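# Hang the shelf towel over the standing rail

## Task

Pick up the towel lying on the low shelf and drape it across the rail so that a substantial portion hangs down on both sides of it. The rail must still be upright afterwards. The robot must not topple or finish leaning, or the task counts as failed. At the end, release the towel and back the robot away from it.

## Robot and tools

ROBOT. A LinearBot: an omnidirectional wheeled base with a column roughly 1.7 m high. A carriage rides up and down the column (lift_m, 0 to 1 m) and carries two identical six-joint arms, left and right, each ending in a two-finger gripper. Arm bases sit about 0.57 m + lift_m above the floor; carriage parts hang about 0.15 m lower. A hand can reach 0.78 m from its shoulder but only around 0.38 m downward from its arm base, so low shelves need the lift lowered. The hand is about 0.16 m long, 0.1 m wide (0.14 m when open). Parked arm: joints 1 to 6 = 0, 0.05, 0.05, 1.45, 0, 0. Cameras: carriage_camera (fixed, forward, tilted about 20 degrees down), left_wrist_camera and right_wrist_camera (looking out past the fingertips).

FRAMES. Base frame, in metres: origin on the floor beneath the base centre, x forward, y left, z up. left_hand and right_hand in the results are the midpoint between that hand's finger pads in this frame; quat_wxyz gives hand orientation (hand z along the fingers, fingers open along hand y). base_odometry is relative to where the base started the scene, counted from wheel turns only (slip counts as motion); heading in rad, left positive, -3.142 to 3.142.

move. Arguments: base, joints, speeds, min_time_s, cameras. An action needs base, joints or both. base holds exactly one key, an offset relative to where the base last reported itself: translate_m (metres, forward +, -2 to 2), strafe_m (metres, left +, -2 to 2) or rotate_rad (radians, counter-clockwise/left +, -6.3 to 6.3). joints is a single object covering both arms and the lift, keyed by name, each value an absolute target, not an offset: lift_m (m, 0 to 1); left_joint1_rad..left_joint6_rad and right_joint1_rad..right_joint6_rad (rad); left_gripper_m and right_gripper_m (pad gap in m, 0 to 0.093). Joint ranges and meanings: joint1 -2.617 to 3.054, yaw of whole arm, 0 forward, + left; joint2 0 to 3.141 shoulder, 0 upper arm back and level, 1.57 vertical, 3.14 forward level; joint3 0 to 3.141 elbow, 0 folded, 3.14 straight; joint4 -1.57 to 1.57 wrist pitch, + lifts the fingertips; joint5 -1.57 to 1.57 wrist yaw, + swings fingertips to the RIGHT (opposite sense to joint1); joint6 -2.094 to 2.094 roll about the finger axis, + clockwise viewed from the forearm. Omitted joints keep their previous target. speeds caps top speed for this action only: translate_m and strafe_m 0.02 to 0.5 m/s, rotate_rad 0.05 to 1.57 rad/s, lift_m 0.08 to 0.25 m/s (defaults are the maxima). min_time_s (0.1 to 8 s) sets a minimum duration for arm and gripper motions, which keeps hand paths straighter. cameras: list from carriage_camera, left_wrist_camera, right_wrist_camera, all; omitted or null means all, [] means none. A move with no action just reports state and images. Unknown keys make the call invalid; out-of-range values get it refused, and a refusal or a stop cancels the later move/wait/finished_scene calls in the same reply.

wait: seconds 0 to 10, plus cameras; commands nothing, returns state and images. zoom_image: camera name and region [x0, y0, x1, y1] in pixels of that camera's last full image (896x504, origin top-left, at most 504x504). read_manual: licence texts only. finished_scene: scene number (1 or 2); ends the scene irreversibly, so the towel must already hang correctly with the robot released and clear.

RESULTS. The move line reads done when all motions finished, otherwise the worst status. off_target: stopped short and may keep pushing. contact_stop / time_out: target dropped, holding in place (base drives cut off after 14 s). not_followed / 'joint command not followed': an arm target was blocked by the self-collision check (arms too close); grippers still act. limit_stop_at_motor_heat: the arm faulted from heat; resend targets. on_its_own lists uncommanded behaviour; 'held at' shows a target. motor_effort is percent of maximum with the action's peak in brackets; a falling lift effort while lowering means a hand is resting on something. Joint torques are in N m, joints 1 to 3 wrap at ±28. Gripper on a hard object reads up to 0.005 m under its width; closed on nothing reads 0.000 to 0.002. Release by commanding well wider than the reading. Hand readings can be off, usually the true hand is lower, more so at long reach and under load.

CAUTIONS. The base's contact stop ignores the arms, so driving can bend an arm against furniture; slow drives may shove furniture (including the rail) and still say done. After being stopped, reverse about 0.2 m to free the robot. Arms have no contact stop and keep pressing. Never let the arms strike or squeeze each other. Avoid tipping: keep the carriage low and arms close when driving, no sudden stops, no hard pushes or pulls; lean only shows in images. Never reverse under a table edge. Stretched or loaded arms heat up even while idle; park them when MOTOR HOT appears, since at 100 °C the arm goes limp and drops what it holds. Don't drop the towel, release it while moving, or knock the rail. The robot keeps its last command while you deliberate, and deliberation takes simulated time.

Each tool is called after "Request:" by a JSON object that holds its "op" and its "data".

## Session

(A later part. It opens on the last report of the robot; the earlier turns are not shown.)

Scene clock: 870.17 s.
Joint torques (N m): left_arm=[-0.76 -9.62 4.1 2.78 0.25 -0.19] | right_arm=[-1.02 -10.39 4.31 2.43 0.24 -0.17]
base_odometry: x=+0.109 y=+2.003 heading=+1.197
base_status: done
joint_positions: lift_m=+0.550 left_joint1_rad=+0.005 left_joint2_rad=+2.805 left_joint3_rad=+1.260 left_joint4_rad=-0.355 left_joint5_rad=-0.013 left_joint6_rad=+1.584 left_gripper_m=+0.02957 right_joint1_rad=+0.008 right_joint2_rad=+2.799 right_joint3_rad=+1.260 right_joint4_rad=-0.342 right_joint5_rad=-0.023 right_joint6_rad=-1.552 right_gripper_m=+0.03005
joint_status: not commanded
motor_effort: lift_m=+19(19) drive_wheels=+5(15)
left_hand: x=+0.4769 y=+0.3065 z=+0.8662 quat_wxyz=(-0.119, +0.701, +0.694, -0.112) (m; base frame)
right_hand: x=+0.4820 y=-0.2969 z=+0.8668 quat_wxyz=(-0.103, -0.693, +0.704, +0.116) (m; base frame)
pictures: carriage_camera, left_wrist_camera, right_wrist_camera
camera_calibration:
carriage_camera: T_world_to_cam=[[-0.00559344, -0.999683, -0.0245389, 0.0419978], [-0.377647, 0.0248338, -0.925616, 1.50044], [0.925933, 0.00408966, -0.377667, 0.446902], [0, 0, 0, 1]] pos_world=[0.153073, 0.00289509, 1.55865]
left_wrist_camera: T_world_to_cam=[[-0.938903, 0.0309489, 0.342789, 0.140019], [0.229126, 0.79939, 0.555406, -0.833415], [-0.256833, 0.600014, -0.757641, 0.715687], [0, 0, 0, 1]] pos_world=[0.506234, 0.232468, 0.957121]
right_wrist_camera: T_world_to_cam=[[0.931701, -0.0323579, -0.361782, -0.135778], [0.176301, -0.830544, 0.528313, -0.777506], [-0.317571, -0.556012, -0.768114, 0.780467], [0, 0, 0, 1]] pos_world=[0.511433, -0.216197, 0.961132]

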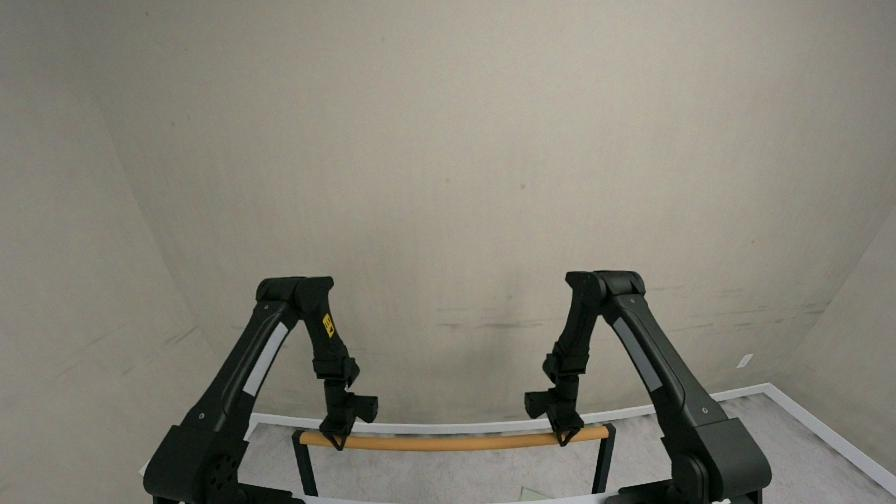

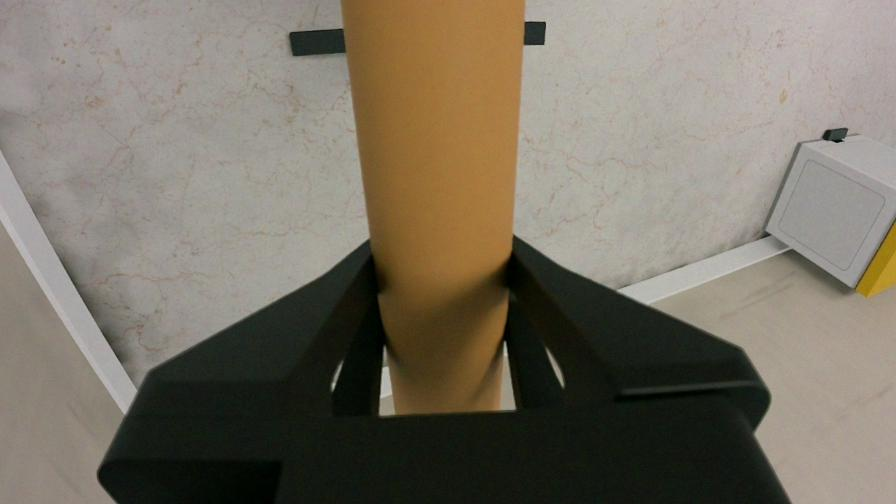

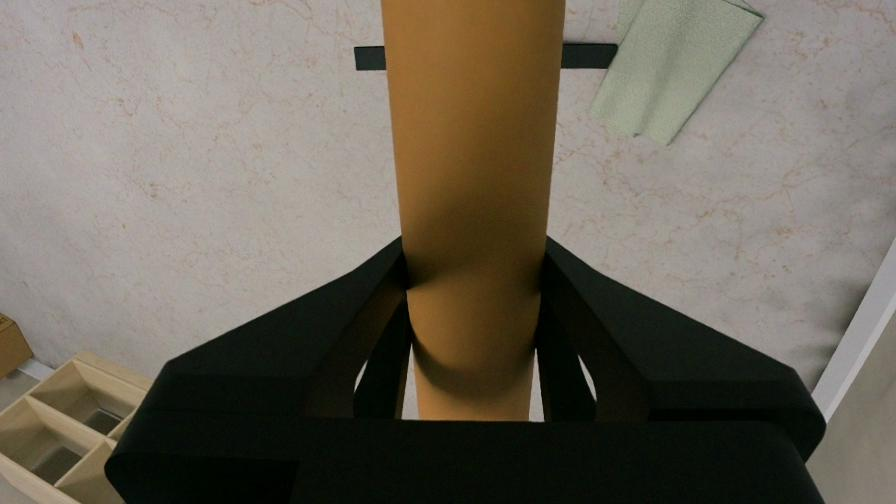

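Request:
{"op": "move", "data": {"base": {"translate_m": -0.28}, "speeds": {"translate_m": 0.12}, "cameras": ["carriage_camera", "right_wrist_camera"]}}

Scene clock: 896.33 s.
Joint torques (N m): left_arm=[-0.8 -10.4 4.52 0.92 0.16 -0.22] | right_arm=[-1.02 -11.41 4.89 0.64 0.09 -0.14]
move: done
base_odometry: x=+0.007 y=+1.742 heading=+1.197
base_status: done
joint_positions: lift_m=+0.550 left_joint1_rad=+0.005 left_joint2_rad=+2.809 left_joint3_rad=+1.260 left_joint4_rad=-0.131 left_joint5_rad=-0.005 left_joint6_rad=+1.584 left_gripper_m=+0.02960 right_joint1_rad=+0.008 right_joint2_rad=+2.804 right_joint3_rad=+1.260 right_joint4_rad=-0.121 right_joint5_rad=-0.008 right_joint6_rad=-1.552 right_gripper_m=+0.03006
joint_status: not commanded
motor_effort: lift_m=+19(19) drive_wheels=-3(9)
left_hand: x=+0.5289 y=+0.3053 z=+0.8532 quat_wxyz=(-0.040, +0.709, +0.703, -0.037) (m; base frame)
right_hand: x=+0.5331 y=-0.2990 z=+0.8544 quat_wxyz=(-0.031, -0.702, +0.710, +0.036) (m; base frame)
pictures: carriage_camera, right_wrist_camera
camera_calibration:
carriage_camera: T_world_to_cam=[[-0.00559344, -0.999683, -0.0245389, 0.0419978], [-0.377647, 0.0248338, -0.925616, 1.50044], [0.925933, 0.00408966, -0.377667, 0.446902], [0, 0, 0, 1]] pos_world=[0.153073, 0.00289509, 1.55865]
right_wrist_camera: T_world_to_cam=[[0.987644, -0.0328067, -0.15324, -0.39606], [0.0602739, -0.823101, 0.564687, -0.748754], [-0.144657, -0.566946, -0.810954, 0.727121], [0, 0, 0, 1]] pos_world=[0.541481, -0.217056, 0.951781]

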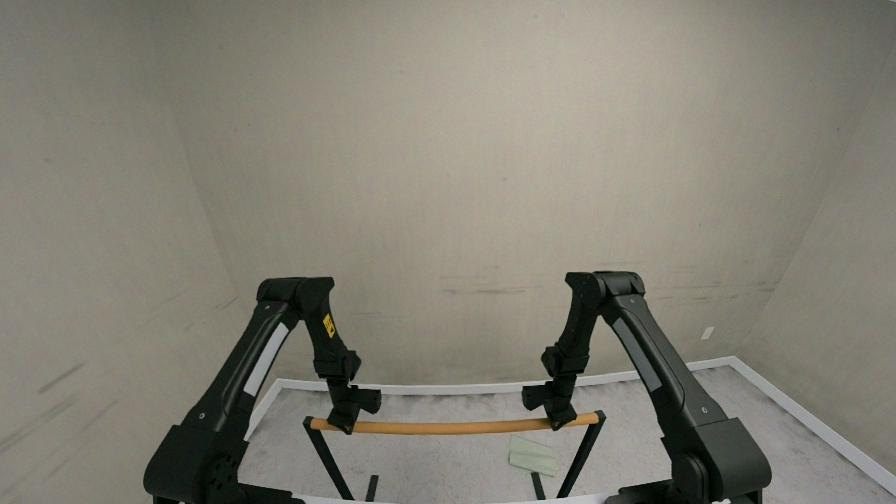

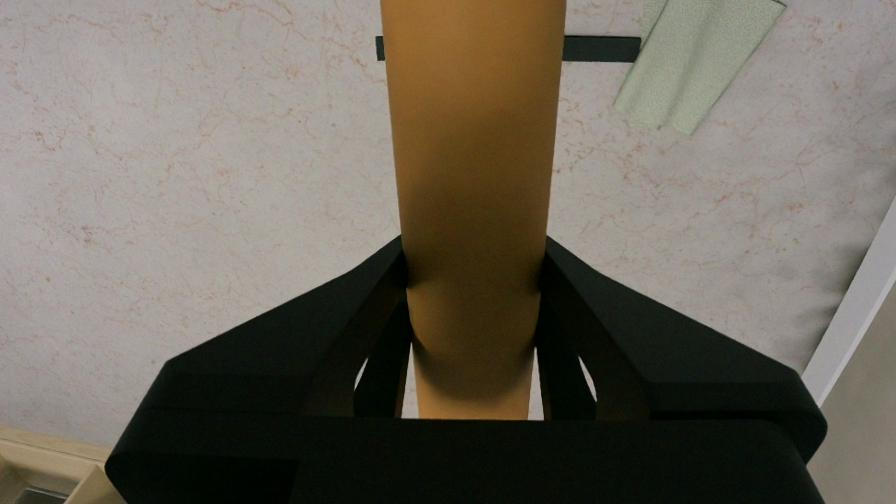

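Request:
{"op": "move", "data": {"base": {"translate_m": -0.06}, "speeds": {"translate_m": 0.1}, "cameras": []}}

Request:
{"op": "move", "data": {"joints": {"lift_m": 0.558}, "cameras": []}}

Request:
{"op": "move", "data": {"base": {"translate_m": 0.2}, "speeds": {"translate_m": 0.15}, "cameras": ["right_wrist_camera"]}}

Scene clock: 903.83 s.
Joint torques (N m): left_arm=[-0.87 -13.56 2.58 0.13 0.13 -0.19] | right_arm=[-0.84 -14.38 2.32 -0.09 0.04 -0.12]
move: done
base_odometry: x=-0.014 y=+1.686 heading=+1.196
base_status: done
joint_positions: lift_m=+0.550 left_joint1_rad=+0.005 left_joint2_rad=+2.843 left_joint3_rad=+1.287 left_joint4_rad=-0.042 left_joint5_rad=-0.003 left_joint6_rad=+1.582 left_gripper_m=+0.02960 right_joint1_rad=+0.006 right_joint2_rad=+2.839 right_joint3_rad=+1.289 right_joint4_rad=-0.032 right_joint5_rad=-0.005 right_joint6_rad=-1.553 right_gripper_m=+0.03008
joint_status: not commanded
motor_effort: lift_m=+23(23) drive_wheels=-1(8)
left_hand: x=+0.5501 y=+0.3050 z=+0.8425 quat_wxyz=(-0.010, +0.709, +0.705, -0.009) (m; base frame)
right_hand: x=+0.5549 y=-0.2999 z=+0.8438 quat_wxyz=(-0.002, -0.703, +0.711, +0.006) (m; base frame)
pictures: none
No camera images: "cameras" was empty.

Scene clock: 904.43 s.
Joint torques (N m): left_arm=[-0.79 -15.34 2.39 -0.08 0.13 -0.2] | right_arm=[-0.9 -16.42 2.37 -0.25 0.04 -0.11]
move: done
base_odometry: x=-0.014 y=+1.686 heading=+1.196
base_status: not commanded
joint_positions: lift_m=+0.557 left_joint1_rad=+0.005 left_joint2_rad=+2.862 left_joint3_rad=+1.287 left_joint4_rad=-0.022 left_joint5_rad=-0.003 left_joint6_rad=+1.582 left_gripper_m=+0.02960 right_joint1_rad=+0.006 right_joint2_rad=+2.859 right_joint3_rad=+1.289 right_joint4_rad=-0.013 right_joint5_rad=-0.005 right_joint6_rad=-1.553 right_gripper_m=+0.03008
joint_status: all done
motor_effort: lift_m=+31(34) drive_wheels=+2(3)
left_hand: x=+0.5470 y=+0.3050 z=+0.8433 quat_wxyz=(-0.010, +0.709, +0.705, -0.009) (m; base frame)
right_hand: x=+0.5516 y=-0.3000 z=+0.8444 quat_wxyz=(-0.003, -0.703, +0.711, +0.006) (m; base frame)
pictures: none
No camera images: "cameras" was empty.

Scene clock: 906.67 s.
Joint torques (N m): left_arm=[-0.73 -15.45 2.73 -0.08 0.12 -0.18] | right_arm=[-0.84 -16.51 2.43 -0.23 0.03 -0.13]
move: done
base_odometry: x=+0.059 y=+1.872 heading=+1.195
base_status: done
joint_positions: lift_m=+0.557 left_joint1_rad=+0.005 left_joint2_rad=+2.863 left_joint3_rad=+1.283 left_joint4_rad=-0.020 left_joint5_rad=+0.000 left_joint6_rad=+1.582 left_gripper_m=+0.02960 right_joint1_rad=+0.006 right_joint2_rad=+2.859 right_joint3_rad=+1.286 right_joint4_rad=-0.013 right_joint5_rad=-0.004 right_joint6_rad=-1.553 right_gripper_m=+0.03008
joint_status: not commanded
motor_effort: lift_m=+28(32) drive_wheels=-6(11)
left_hand: x=+0.5452 y=+0.3045 z=+0.8431 quat_wxyz=(-0.010, +0.709, +0.705, -0.010) (m; base frame)
right_hand: x=+0.5500 y=-0.3001 z=+0.8445 quat_wxyz=(-0.004, -0.703, +0.711, +0.007) (m; base frame)
pictures: right_wrist_camera
camera_calibration:
right_wrist_camera: T_world_to_cam=[[0.99666, -0.0329829, -0.0747003, -0.485569], [0.015595, -0.821076, 0.570606, -0.724914], [-0.0801548, -0.569865, -0.81782, 0.690382], [0, 0, 0, 1]] pos_world=[0.55059, -0.217801, 0.941975]

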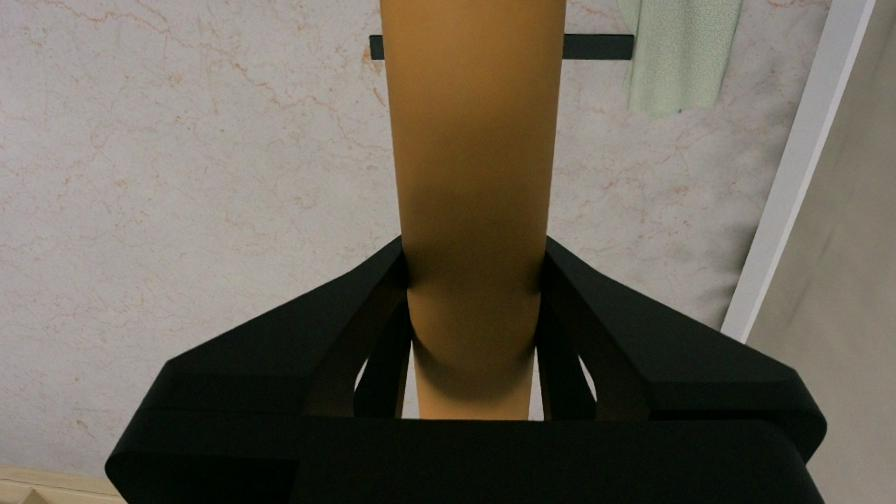

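Request:
{"op": "move", "data": {"base": {"translate_m": 0.24}, "speeds": {"translate_m": 0.1}, "cameras": ["right_wrist_camera"]}}

Request:
{"op": "zoom_image", "data": {"camera": "right_wrist_camera", "region": [540, 0, 820, 160]}}

Scene clock: 913.40 s.
Joint torques (N m): left_arm=[-0.7 -15.35 2.56 -0.11 0.1 -0.2] | right_arm=[-0.87 -16.17 2.29 -0.27 0.01 -0.12]
move: done
base_odometry: x=+0.148 y=+2.095 heading=+1.194
base_status: done
joint_positions: lift_m=+0.557 left_joint1_rad=+0.004 left_joint2_rad=+2.863 left_joint3_rad=+1.283 left_joint4_rad=-0.018 left_joint5_rad=+0.000 left_joint6_rad=+1.582 left_gripper_m=+0.02960 right_joint1_rad=+0.006 right_joint2_rad=+2.859 right_joint3_rad=+1.286 right_joint4_rad=-0.012 right_joint5_rad=-0.003 right_joint6_rad=-1.553 right_gripper_m=+0.03008
joint_status: not commanded
motor_effort: lift_m=+28(29) drive_wheels=-6(14)
left_hand: x=+0.5457 y=+0.3043 z=+0.8432 quat_wxyz=(-0.010, +0.709, +0.705, -0.010) (m; base frame)
right_hand: x=+0.5503 y=-0.3003 z=+0.8446 quat_wxyz=(-0.004, -0.703, +0.711, +0.006) (m; base frame)
pictures: right_wrist_camera
camera_calibration:
right_wrist_camera: T_world_to_cam=[[0.996774, -0.0330272, -0.0731498, -0.48733], [0.0147305, -0.820646, 0.571247, -0.724986], [-0.0788968, -0.570482, -0.817512, 0.689235], [0, 0, 0, 1]] pos_world=[0.550816, -0.217856, 0.941956]

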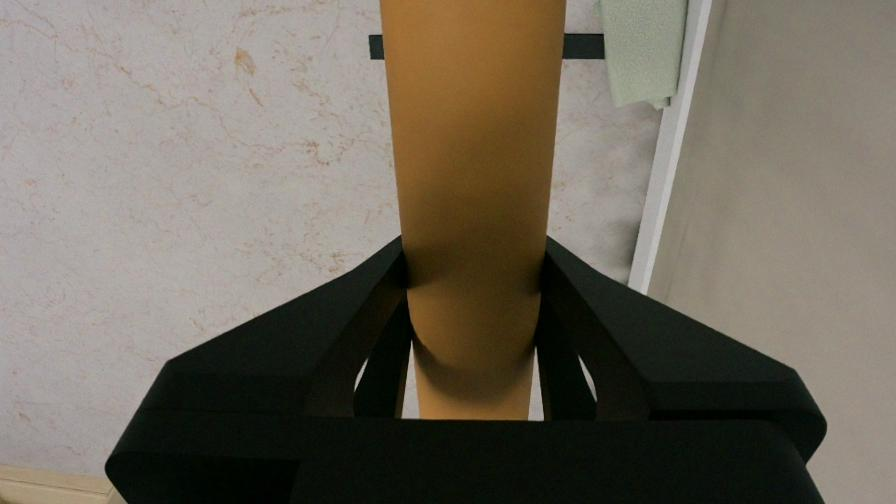

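Scaled by 1.800 from the camera's 896x504 image, which has a finer 1280x720 frame.

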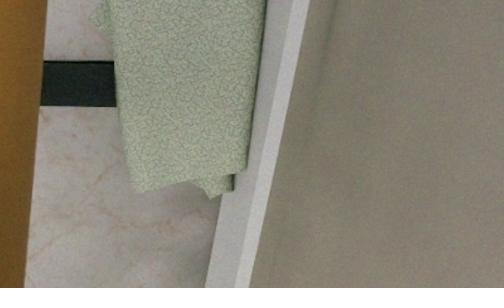

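Request:
{"op": "move", "data": {"base": {"translate_m": 0.06}, "speeds": {"translate_m": 0.08}, "cameras": ["right_wrist_camera", "carriage_camera"]}}

Request:
{"op": "zoom_image", "data": {"camera": "right_wrist_camera", "region": [540, 0, 820, 160]}}

Scene clock: 917.80 s.
Joint torques (N m): left_arm=[-0.66 -15.42 2.62 -0.09 0.1 -0.19] | right_arm=[-0.81 -16.49 2.71 -0.28 0 -0.12]
move: done
base_odometry: x=+0.170 y=+2.151 heading=+1.193
base_status: done
joint_positions: lift_m=+0.557 left_joint1_rad=+0.004 left_joint2_rad=+2.863 left_joint3_rad=+1.283 left_joint4_rad=-0.019 left_joint5_rad=+0.000 left_joint6_rad=+1.582 left_gripper_m=+0.02960 right_joint1_rad=+0.006 right_joint2_rad=+2.859 right_joint3_rad=+1.286 right_joint4_rad=-0.015 right_joint5_rad=-0.003 right_joint6_rad=-1.553 right_gripper_m=+0.03008
joint_status: not commanded
motor_effort: lift_m=+28(28) drive_wheels=-5(14)
left_hand: x=+0.5454 y=+0.3042 z=+0.8432 quat_wxyz=(-0.010, +0.709, +0.705, -0.010) (m; base frame)
right_hand: x=+0.5497 y=-0.3003 z=+0.8446 quat_wxyz=(-0.005, -0.703, +0.711, +0.007) (m; base frame)
pictures: carriage_camera, right_wrist_camera
camera_calibration:
carriage_camera: T_world_to_cam=[[-0.00559344, -0.999683, -0.0245389, 0.0421662], [-0.377647, 0.0248338, -0.925616, 1.5068], [0.925933, 0.00408966, -0.377667, 0.449494], [0, 0, 0, 1]] pos_world=[0.153073, 0.00289509, 1.56551]
right_wrist_camera: T_world_to_cam=[[0.996575, -0.0330284, -0.0758106, -0.484319], [0.0162559, -0.820636, 0.571219, -0.725798], [-0.0810794, -0.570495, -0.817289, 0.690196], [0, 0, 0, 1]] pos_world=[0.550419, -0.217859, 0.941963]

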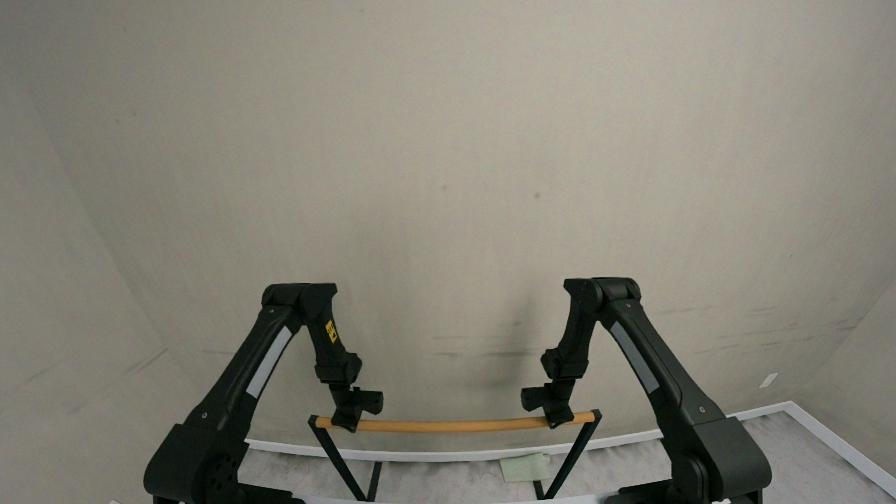

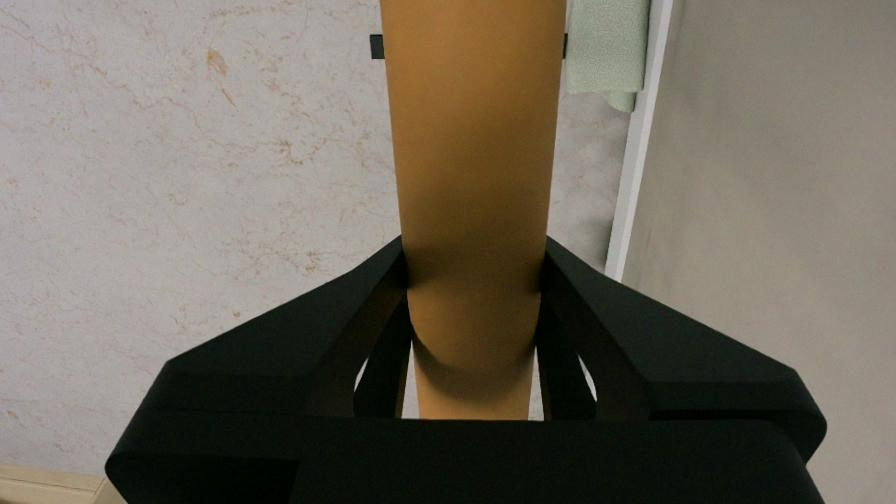

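Scaled by 1.800 from the camera's 896x504 image, which has a finer 1280x720 frame.

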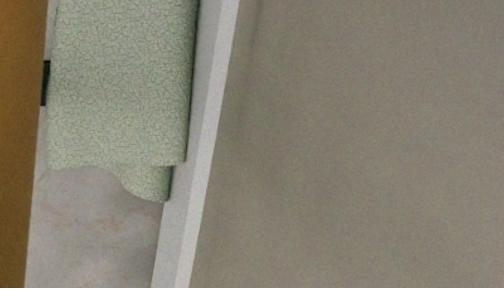

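Request:
{"op": "move", "data": {"base": {"strafe_m": 0.045}, "speeds": {"strafe_m": 0.08}, "cameras": ["right_wrist_camera"]}}

Request:
{"op": "zoom_image", "data": {"camera": "right_wrist_camera", "region": [540, 0, 820, 160]}}

Request:
{"op": "zoom_image", "data": {"camera": "carriage_camera", "region": [440, 400, 640, 504]}}

Scene clock: 928.20 s.
Joint torques (N m): left_arm=[0.2 -15.43 2.62 -0.11 0.08 -0.13] | right_arm=[0.09 -16.46 2.4 -0.28 0.01 -0.04]
move: done
base_odometry: x=+0.128 y=+2.168 heading=+1.193
base_status: done
joint_positions: lift_m=+0.557 left_joint1_rad=-0.005 left_joint2_rad=+2.863 left_joint3_rad=+1.283 left_joint4_rad=-0.019 left_joint5_rad=+0.004 left_joint6_rad=+1.576 left_gripper_m=+0.02960 right_joint1_rad=-0.003 right_joint2_rad=+2.859 right_joint3_rad=+1.286 right_joint4_rad=-0.012 right_joint5_rad=-0.003 right_joint6_rad=-1.561 right_gripper_m=+0.03008
joint_status: not commanded
motor_effort: lift_m=+28(28) drive_wheels=+4(14)
left_hand: x=+0.5454 y=+0.3006 z=+0.8432 quat_wxyz=(-0.009, +0.710, +0.704, -0.011) (m; base frame)
right_hand: x=+0.5502 y=-0.3034 z=+0.8445 quat_wxyz=(-0.004, -0.702, +0.712, +0.006) (m; base frame)
pictures: right_wrist_camera
camera_calibration:
right_wrist_camera: T_world_to_cam=[[0.996683, -0.0349211, -0.0735094, -0.487515], [0.0133684, -0.820735, 0.571153, -0.726692], [-0.080277, -0.570241, -0.817546, 0.688195], [0, 0, 0, 1]] pos_world=[0.550859, -0.221009, 0.941847]

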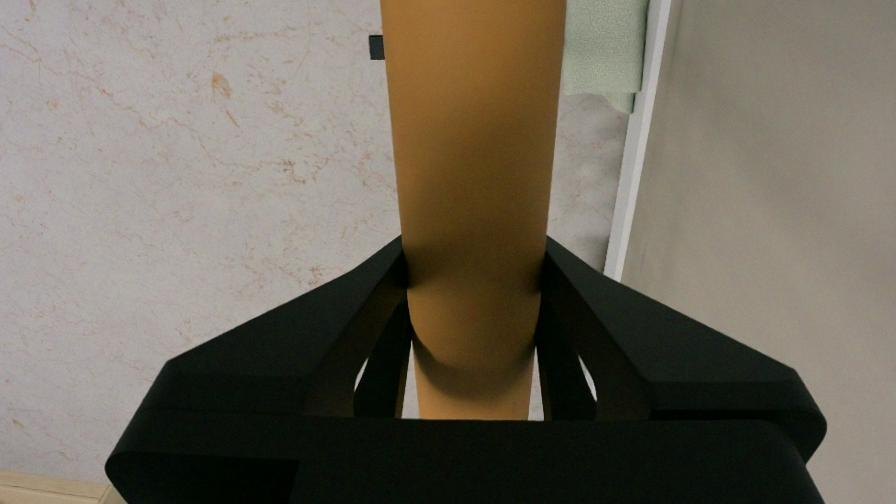

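Scaled by 1.800 from the camera's 896x504 image, which has a finer 1280x720 frame.

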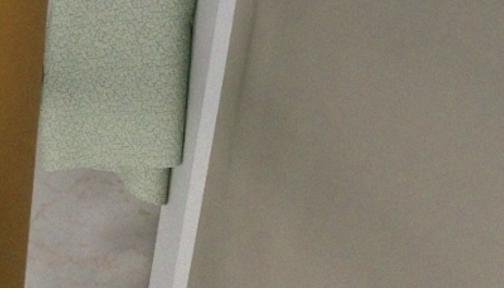

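This scene's latest camera images include none from carriage_camera. They are from: right_wrist_camera. carriage_camera's image comes with the result of a call that names it in "cameras".

Request:
{"op": "move", "data": {"joints": {"lift_m": 0.6}, "speeds": {"lift_m": 0.08}, "cameras": ["right_wrist_camera", "carriage_camera", "left_wrist_camera"]}}

Request:
{"op": "zoom_image", "data": {"camera": "right_wrist_camera", "region": [540, 0, 820, 160]}}

Request:
{"op": "zoom_image", "data": {"camera": "carriage_camera", "region": [440, 400, 640, 504]}}

Scene clock: 934.53 s.
Joint torques (N m): left_arm=[0.1 -16.59 2.54 -0.22 0.1 -0.12] | right_arm=[0.02 -17.94 2.29 -0.32 0.06 -0.03]
move: done
MOTOR HOT: joint 2 (shoulder) of the right arm reports 75 °C; the controller stops that arm at 100 °C. To cool a motor, set the load down, stop pushing, or move to a pose that needs little force.
base_odometry: x=+0.128 y=+2.168 heading=+1.193
base_status: not commanded
joint_positions: lift_m=+0.599 left_joint1_rad=-0.005 left_joint2_rad=+2.876 left_joint3_rad=+1.283 left_joint4_rad=-0.018 left_joint5_rad=+0.003 left_joint6_rad=+1.576 left_gripper_m=+0.02960 right_joint1_rad=-0.003 right_joint2_rad=+2.878 right_joint3_rad=+1.285 right_joint4_rad=-0.004 right_joint5_rad=-0.003 right_joint6_rad=-1.561 right_gripper_m=+0.03008
joint_status: all done
motor_effort: lift_m=+31(36) drive_wheels=+4(4)
left_hand: x=+0.5403 y=+0.3007 z=+0.8809 quat_wxyz=(-0.013, +0.710, +0.704, -0.015) (m; base frame)
right_hand: x=+0.5439 y=-0.3035 z=+0.8803 quat_wxyz=(-0.008, -0.702, +0.712, +0.010) (m; base frame)
pictures: carriage_camera, left_wrist_camera, right_wrist_camera
camera_calibration:
carriage_camera: T_world_to_cam=[[-0.00559344, -0.999683, -0.0245389, 0.0431893], [-0.377647, 0.0248338, -0.925616, 1.54539], [0.925933, 0.00408966, -0.377667, 0.46524], [0, 0, 0, 1]] pos_world=[0.153073, 0.00289509, 1.6072]
left_wrist_camera: T_world_to_cam=[[-0.99765, 0.0325107, 0.06032, 0.474808], [0.0617461, 0.808226, 0.585626, -0.790401], [-0.0297131, 0.587974, -0.808334, 0.672161], [0, 0, 0, 1]] pos_world=[0.542468, 0.228174, 0.977569]
right_wrist_camera: T_world_to_cam=[[0.995777, -0.0349407, -0.0848998, -0.46812], [0.0199124, -0.820538, 0.571244, -0.750724], [-0.0896232, -0.570522, -0.816377, 0.720977], [0, 0, 0, 1]] pos_world=[0.545708, -0.221021, 0.977693]

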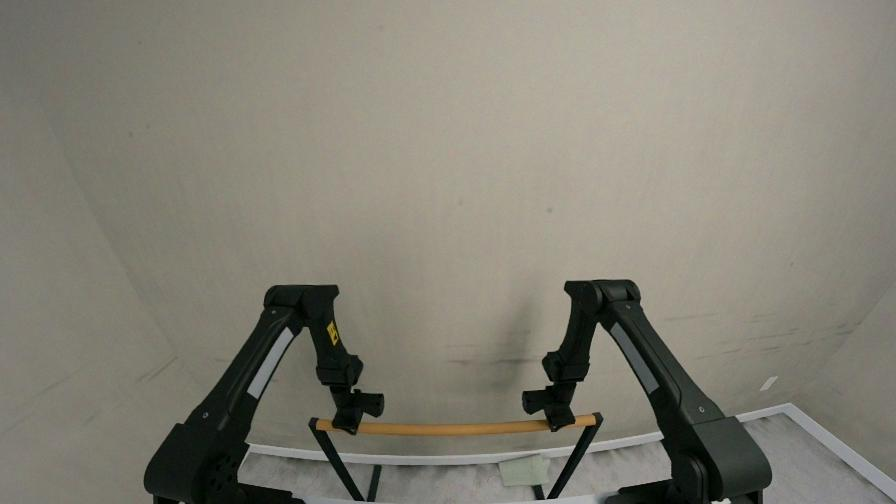

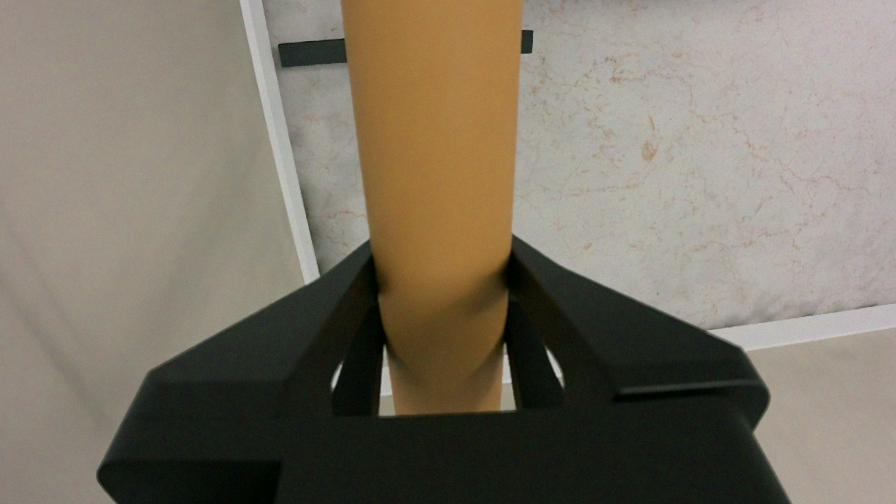

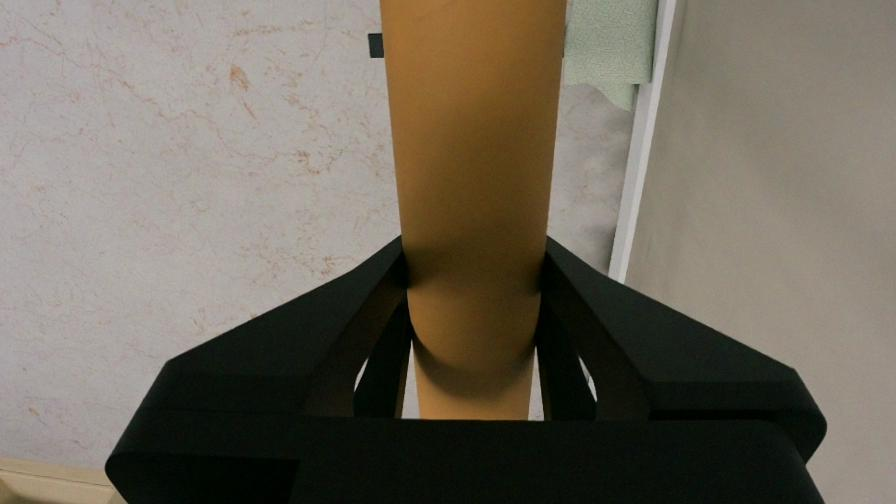

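Scaled by 1.800 from the camera's 896x504 image, which has a finer 1280x720 frame.

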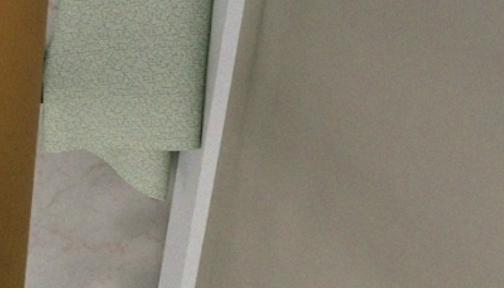

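Scaled by 2.520 from the camera's 896x504 image, which has a finer 1280x720 frame.

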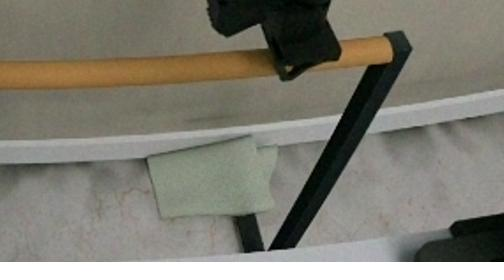

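Request:
{"op": "move", "data": {"joints": {"lift_m": 0.66}, "speeds": {"lift_m": 0.08}, "cameras": ["right_wrist_camera", "carriage_camera"]}}

Request:
{"op": "zoom_image", "data": {"camera": "carriage_camera", "region": [440, 400, 640, 504]}}

Request:
{"op": "zoom_image", "data": {"camera": "right_wrist_camera", "region": [540, 0, 820, 160]}}

Scene clock: 939.50 s.
Joint torques (N m): left_arm=[0.13 -16.94 2.52 -0.21 0.07 -0.13] | right_arm=[0.05 -18.44 2.4 -0.48 0.02 -0.04]
move: done
MOTOR HOT: still on. Joint 2 (shoulder) of the right arm reports 75 °C.
base_odometry: x=+0.128 y=+2.168 heading=+1.193
base_status: not commanded
joint_positions: lift_m=+0.659 left_joint1_rad=-0.005 left_joint2_rad=+2.880 left_joint3_rad=+1.283 left_joint4_rad=-0.011 left_joint5_rad=+0.003 left_joint6_rad=+1.576 left_gripper_m=+0.02960 right_joint1_rad=-0.003 right_joint2_rad=+2.883 right_joint3_rad=+1.285 right_joint4_rad=+0.004 right_joint5_rad=-0.003 right_joint6_rad=-1.561 right_gripper_m=+0.03008
joint_status: all done
motor_effort: lift_m=+31(37) drive_wheels=+4(4)
left_hand: x=+0.5402 y=+0.3007 z=+0.9397 quat_wxyz=(-0.012, +0.710, +0.704, -0.015) (m; base frame)
right_hand: x=+0.5436 y=-0.3035 z=+0.9387 quat_wxyz=(-0.007, -0.702, +0.712, +0.009) (m; base frame)
pictures: carriage_camera, right_wrist_camera
camera_calibration:
carriage_camera: T_world_to_cam=[[-0.00559344, -0.999683, -0.0245389, 0.044662], [-0.377647, 0.0248338, -0.925616, 1.60094], [0.925933, 0.00408966, -0.377667, 0.487905], [0, 0, 0, 1]] pos_world=[0.153073, 0.00289509, 1.66722]
right_wrist_camera: T_world_to_cam=[[0.996, -0.0349414, -0.0822401, -0.46549], [0.018387, -0.820533, 0.571303, -0.783273], [-0.0874429, -0.57053, -0.816609, 0.767615], [0, 0, 0, 1]] pos_world=[0.545152, -0.221019, 1.03605]

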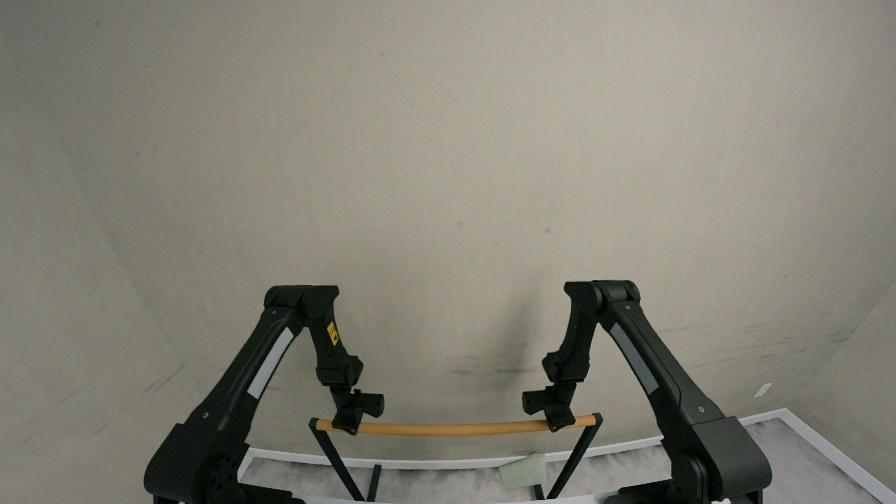

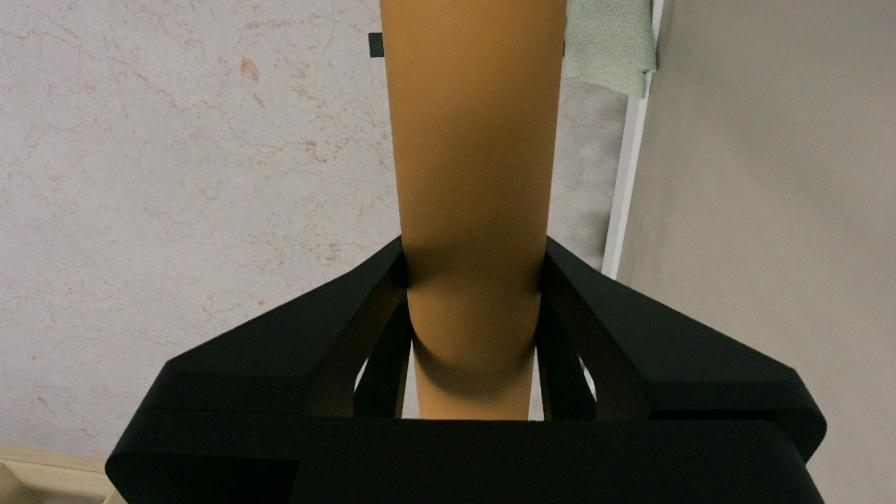

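Scaled by 2.520 from the camera's 896x504 image, which has a finer 1280x720 frame.

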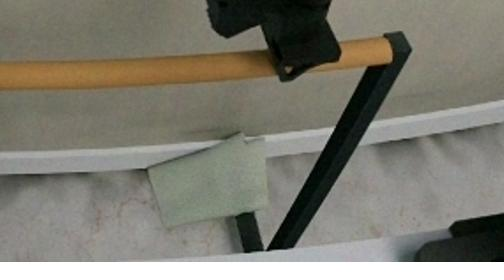

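Scaled by 1.800 from the camera's 896x504 image, which has a finer 1280x720 frame.

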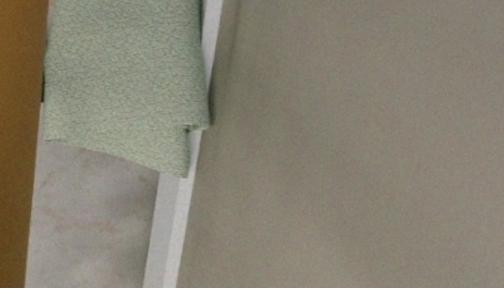

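Request:
{"op": "move", "data": {"joints": {"lift_m": 0.76}, "speeds": {"lift_m": 0.08}, "cameras": ["carriage_camera"]}}

Request:
{"op": "zoom_image", "data": {"camera": "carriage_camera", "region": [440, 400, 640, 504]}}

Scene clock: 955.27 s.
Joint torques (N m): left_arm=[0.2 -17.03 2.59 -0.25 0.07 -0.12] | right_arm=[0.12 -18.73 2.28 -0.41 0.02 -0.05]
move: done
MOTOR HOT: still on. Joint 2 (shoulder) of the right arm reports 77 °C.
base_odometry: x=+0.128 y=+2.168 heading=+1.193
base_status: not commanded
joint_positions: lift_m=+0.759 left_joint1_rad=-0.005 left_joint2_rad=+2.882 left_joint3_rad=+1.284 left_joint4_rad=-0.009 left_joint5_rad=+0.003 left_joint6_rad=+1.576 left_gripper_m=+0.02960 right_joint1_rad=-0.003 right_joint2_rad=+2.886 right_joint3_rad=+1.286 right_joint4_rad=+0.006 right_joint5_rad=-0.003 right_joint6_rad=-1.561 right_gripper_m=+0.03008
joint_status: all done
motor_effort: lift_m=+30(37) drive_wheels=+4(4)
left_hand: x=+0.5402 y=+0.3007 z=+1.0391 quat_wxyz=(-0.012, +0.710, +0.704, -0.014) (m; base frame)
right_hand: x=+0.5434 y=-0.3035 z=+1.0378 quat_wxyz=(-0.007, -0.702, +0.712, +0.009) (m; base frame)
pictures: carriage_camera
camera_calibration:
carriage_camera: T_world_to_cam=[[-0.00559344, -0.999683, -0.0245389, 0.0471161], [-0.377647, 0.0248338, -0.925616, 1.69351], [0.925933, 0.00408966, -0.377667, 0.525676], [0, 0, 0, 1]] pos_world=[0.153073, 0.00289509, 1.76723]

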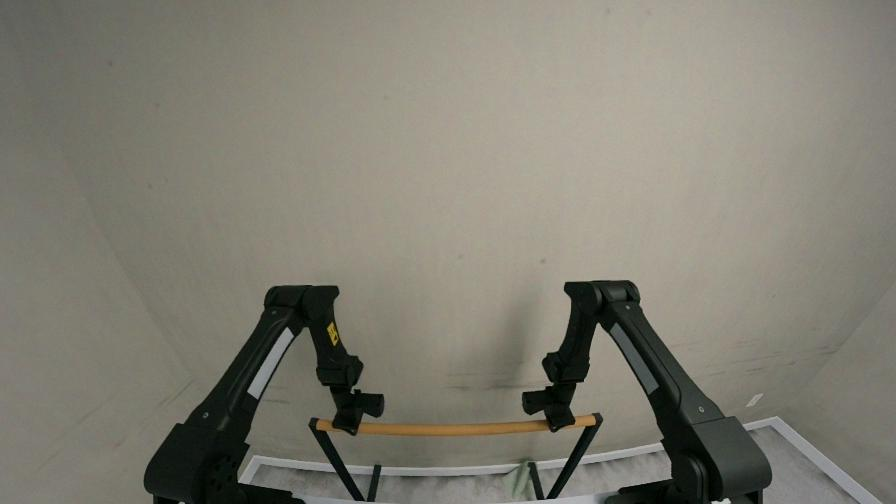

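Scaled by 2.520 from the camera's 896x504 image, which has a finer 1280x720 frame.

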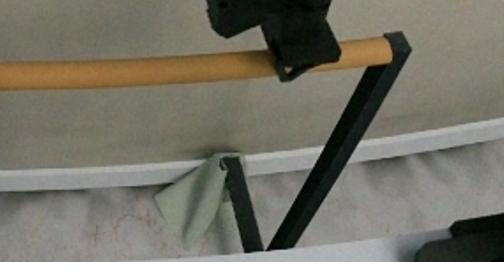

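Request:
{"op": "wait", "data": {"seconds": 0.1, "cameras": ["carriage_camera", "right_wrist_camera"]}}

Request:
{"op": "zoom_image", "data": {"camera": "carriage_camera", "region": [480, 430, 600, 504]}}

Request:
{"op": "zoom_image", "data": {"camera": "right_wrist_camera", "region": [540, 0, 820, 160]}}

Scene clock: 961.23 s.
Joint torques (N m): left_arm=[0.12 -17.06 2.43 -0.27 0.07 -0.11] | right_arm=[0.09 -18.69 2.17 -0.47 0.02 -0.04]
MOTOR HOT: still on. Joint 2 (shoulder) of the right arm reports 82 °C.
base_odometry: x=+0.128 y=+2.168 heading=+1.193
base_status: not commanded
joint_positions: lift_m=+0.759 left_joint1_rad=-0.005 left_joint2_rad=+2.882 left_joint3_rad=+1.284 left_joint4_rad=-0.009 left_joint5_rad=+0.003 left_joint6_rad=+1.576 left_gripper_m=+0.02960 right_joint1_rad=-0.003 right_joint2_rad=+2.886 right_joint3_rad=+1.286 right_joint4_rad=+0.006 right_joint5_rad=-0.003 right_joint6_rad=-1.561 right_gripper_m=+0.03008
joint_status: all done
motor_effort: lift_m=+30(37) drive_wheels=+4(4)
left_hand: x=+0.5402 y=+0.3007 z=+1.0391 quat_wxyz=(-0.012, +0.710, +0.704, -0.014) (m; base frame)
right_hand: x=+0.5434 y=-0.3035 z=+1.0378 quat_wxyz=(-0.007, -0.702, +0.712, +0.009) (m; base frame)
wait: 0.10 s; at rest from the start
pictures: carriage_camera, right_wrist_camera
camera_calibration:
carriage_camera: T_world_to_cam=[[-0.00559344, -0.999683, -0.0245389, 0.0471161], [-0.377647, 0.0248338, -0.925616, 1.69351], [0.925933, 0.00408966, -0.377667, 0.525676], [0, 0, 0, 1]] pos_world=[0.153073, 0.00289509, 1.76723]
right_wrist_camera: T_world_to_cam=[[0.996031, -0.0349415, -0.0818601, -0.457578], [0.018169, -0.820533, 0.571311, -0.839791], [-0.0871314, -0.570531, -0.816641, 0.848413], [0, 0, 0, 1]] pos_world=[0.544943, -0.221019, 1.13517]

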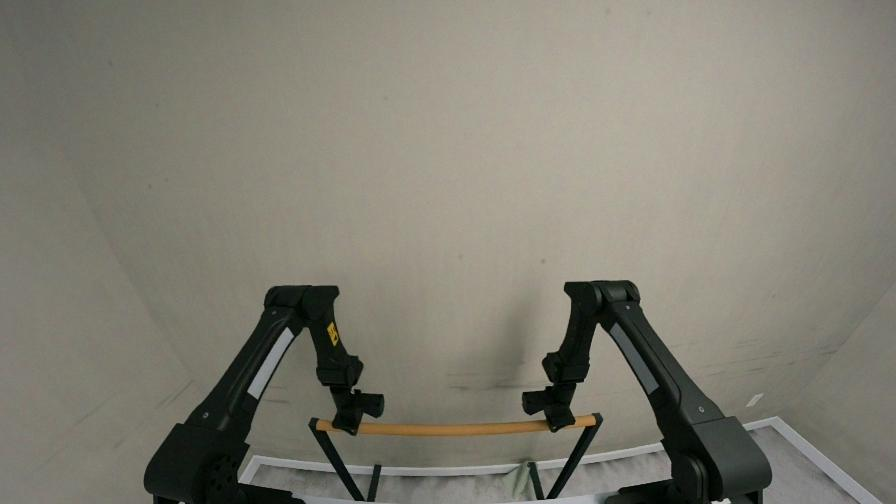

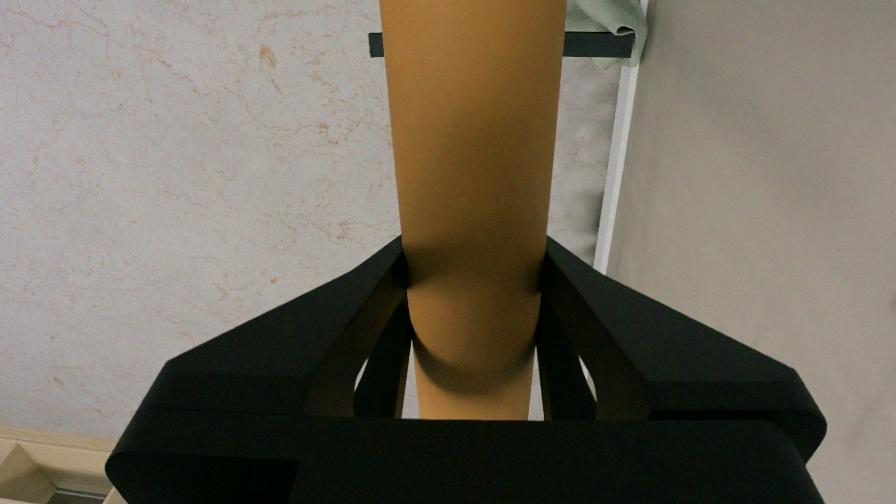

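Scaled by 4.200 from the camera's 896x504 image, which has a finer 1280x720 frame.

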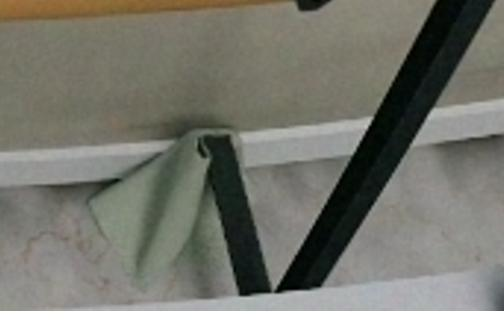

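Scaled by 1.800 from the camera's 896x504 image, which has a finer 1280x720 frame.

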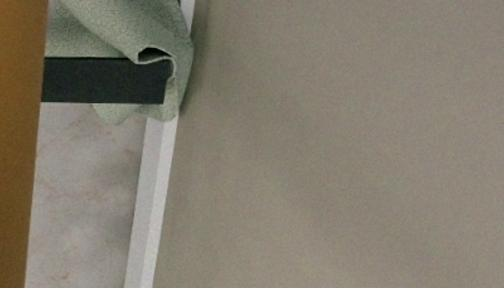

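Request:
{"op": "move", "data": {"joints": {"lift_m": 0.56}, "speeds": {"lift_m": 0.1}, "cameras": ["right_wrist_camera", "carriage_camera"]}}

Request:
{"op": "zoom_image", "data": {"camera": "carriage_camera", "region": [480, 430, 600, 504]}}

Request:
{"op": "zoom_image", "data": {"camera": "right_wrist_camera", "region": [540, 0, 820, 160]}}

Scene clock: 977.30 s.
Joint torques (N m): left_arm=[-1.4 -16.23 2.58 -0.12 0.32 -0.33] | right_arm=[-1.28 -14.95 2.85 0.13 0.32 -0.16]
move: done
MOTOR HOT: still on. Joint 2 (shoulder) of the right arm reports 91 °C.
base_odometry: x=+0.128 y=+2.168 heading=+1.193
base_status: not commanded
joint_positions: lift_m=+0.560 left_joint1_rad=+0.012 left_joint2_rad=+2.872 left_joint3_rad=+1.285 left_joint4_rad=-0.021 left_joint5_rad=-0.019 left_joint6_rad=+1.595 left_gripper_m=+0.02960 right_joint1_rad=+0.010 right_joint2_rad=+2.842 right_joint3_rad=+1.281 right_joint4_rad=-0.063 right_joint5_rad=-0.033 right_joint6_rad=-1.548 right_gripper_m=+0.03007
joint_status: all done
motor_effort: lift_m=+19(26) drive_wheels=-2(4)
left_hand: x=+0.5419 y=+0.3098 z=+0.8437 quat_wxyz=(-0.020, +0.711, +0.702, -0.007) (m; base frame)
right_hand: x=+0.5424 y=-0.2939 z=+0.8531 quat_wxyz=(-0.008, -0.702, +0.711, +0.030) (m; base frame)
pictures: carriage_camera, right_wrist_camera
camera_calibration:
carriage_camera: T_world_to_cam=[[-0.00559344, -0.999683, -0.0245389, 0.0422418], [-0.377647, 0.0248338, -0.925616, 1.50965], [0.925933, 0.00408966, -0.377667, 0.450657], [0, 0, 0, 1]] pos_world=[0.153073, 0.00289509, 1.56859]
right_wrist_camera: T_world_to_cam=[[0.993061, -0.0320783, -0.113137, -0.442215], [0.0352122, -0.836822, 0.546341, -0.719122], [-0.112202, -0.546534, -0.829886, 0.734824], [0, 0, 0, 1]] pos_world=[0.546917, -0.214356, 0.952675]

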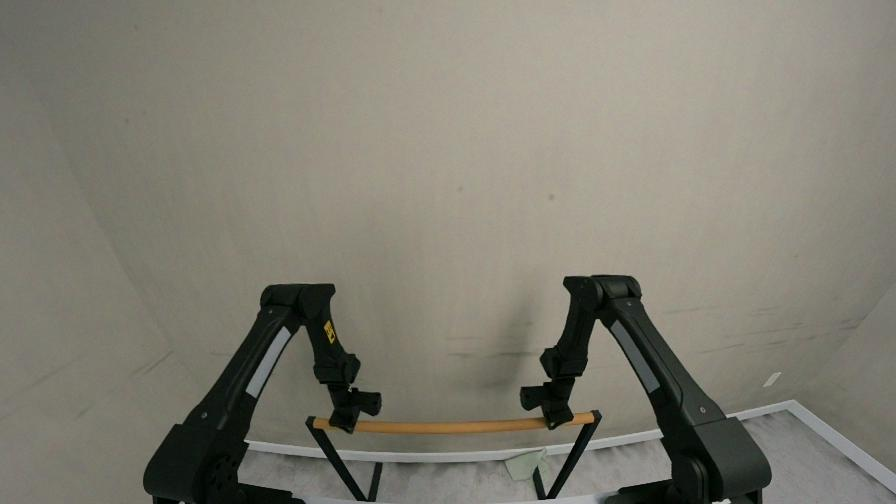

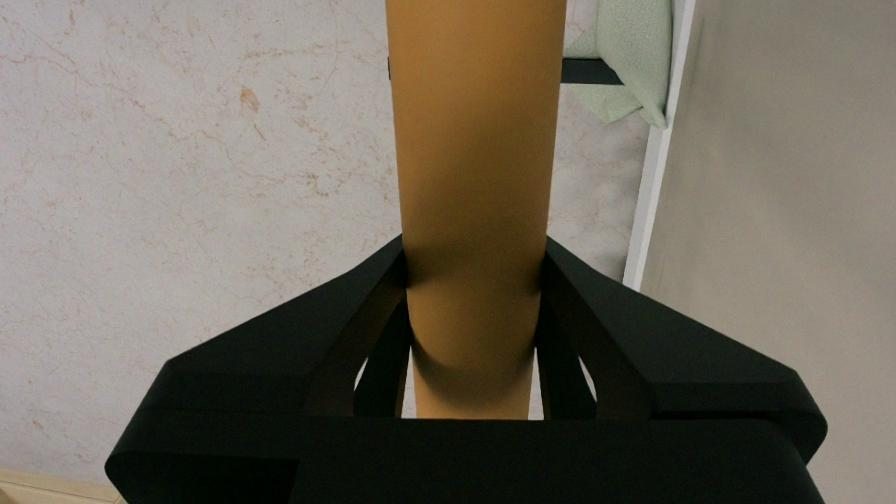

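Scaled by 4.200 from the camera's 896x504 image, which has a finer 1280x720 frame.

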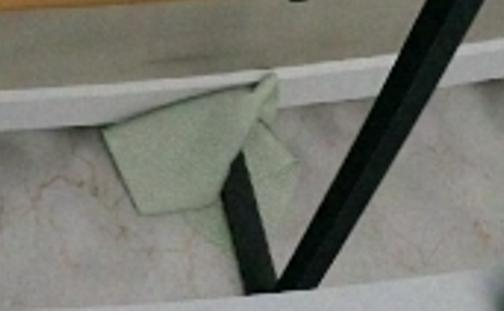

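Scaled by 1.800 from the camera's 896x504 image, which has a finer 1280x720 frame.

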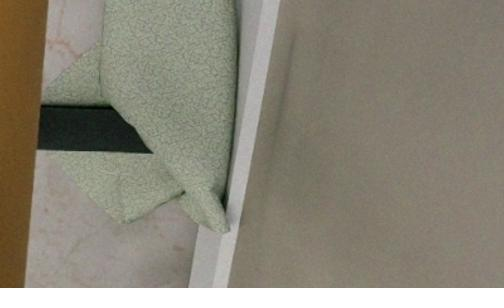

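Request:
{"op": "move", "data": {"joints": {"lift_m": 0.537}, "cameras": []}}

Scene clock: 979.83 s.
Joint torques (N m): left_arm=[-1.36 -10.35 3.28 0.79 0.29 -0.35] | right_arm=[-1.28 -9.61 3.48 1 0.3 -0.17]
move: done
MOTOR HOT: still on. Joint 2 (shoulder) of the right arm reports 90 °C.
base_odometry: x=+0.128 y=+2.167 heading=+1.193
base_status: not commanded
joint_positions: lift_m=+0.538 left_joint1_rad=+0.011 left_joint2_rad=+2.807 left_joint3_rad=+1.279 left_joint4_rad=-0.110 left_joint5_rad=-0.017 left_joint6_rad=+1.597 left_gripper_m=+0.02959 right_joint1_rad=+0.010 right_joint2_rad=+2.782 right_joint3_rad=+1.277 right_joint4_rad=-0.151 right_joint5_rad=-0.032 right_joint6_rad=-1.548 right_gripper_m=+0.03006
joint_status: all done
motor_effort: lift_m=+14(16) drive_wheels=+2(3)
left_hand: x=+0.5441 y=+0.3094 z=+0.8419 quat_wxyz=(-0.030, +0.712, +0.701, -0.018) (m; base frame)
right_hand: x=+0.5427 y=-0.2940 z=+0.8500 quat_wxyz=(-0.020, -0.701, +0.711, +0.041) (m; base frame)
pictures: none
No camera images: "cameras" was empty.


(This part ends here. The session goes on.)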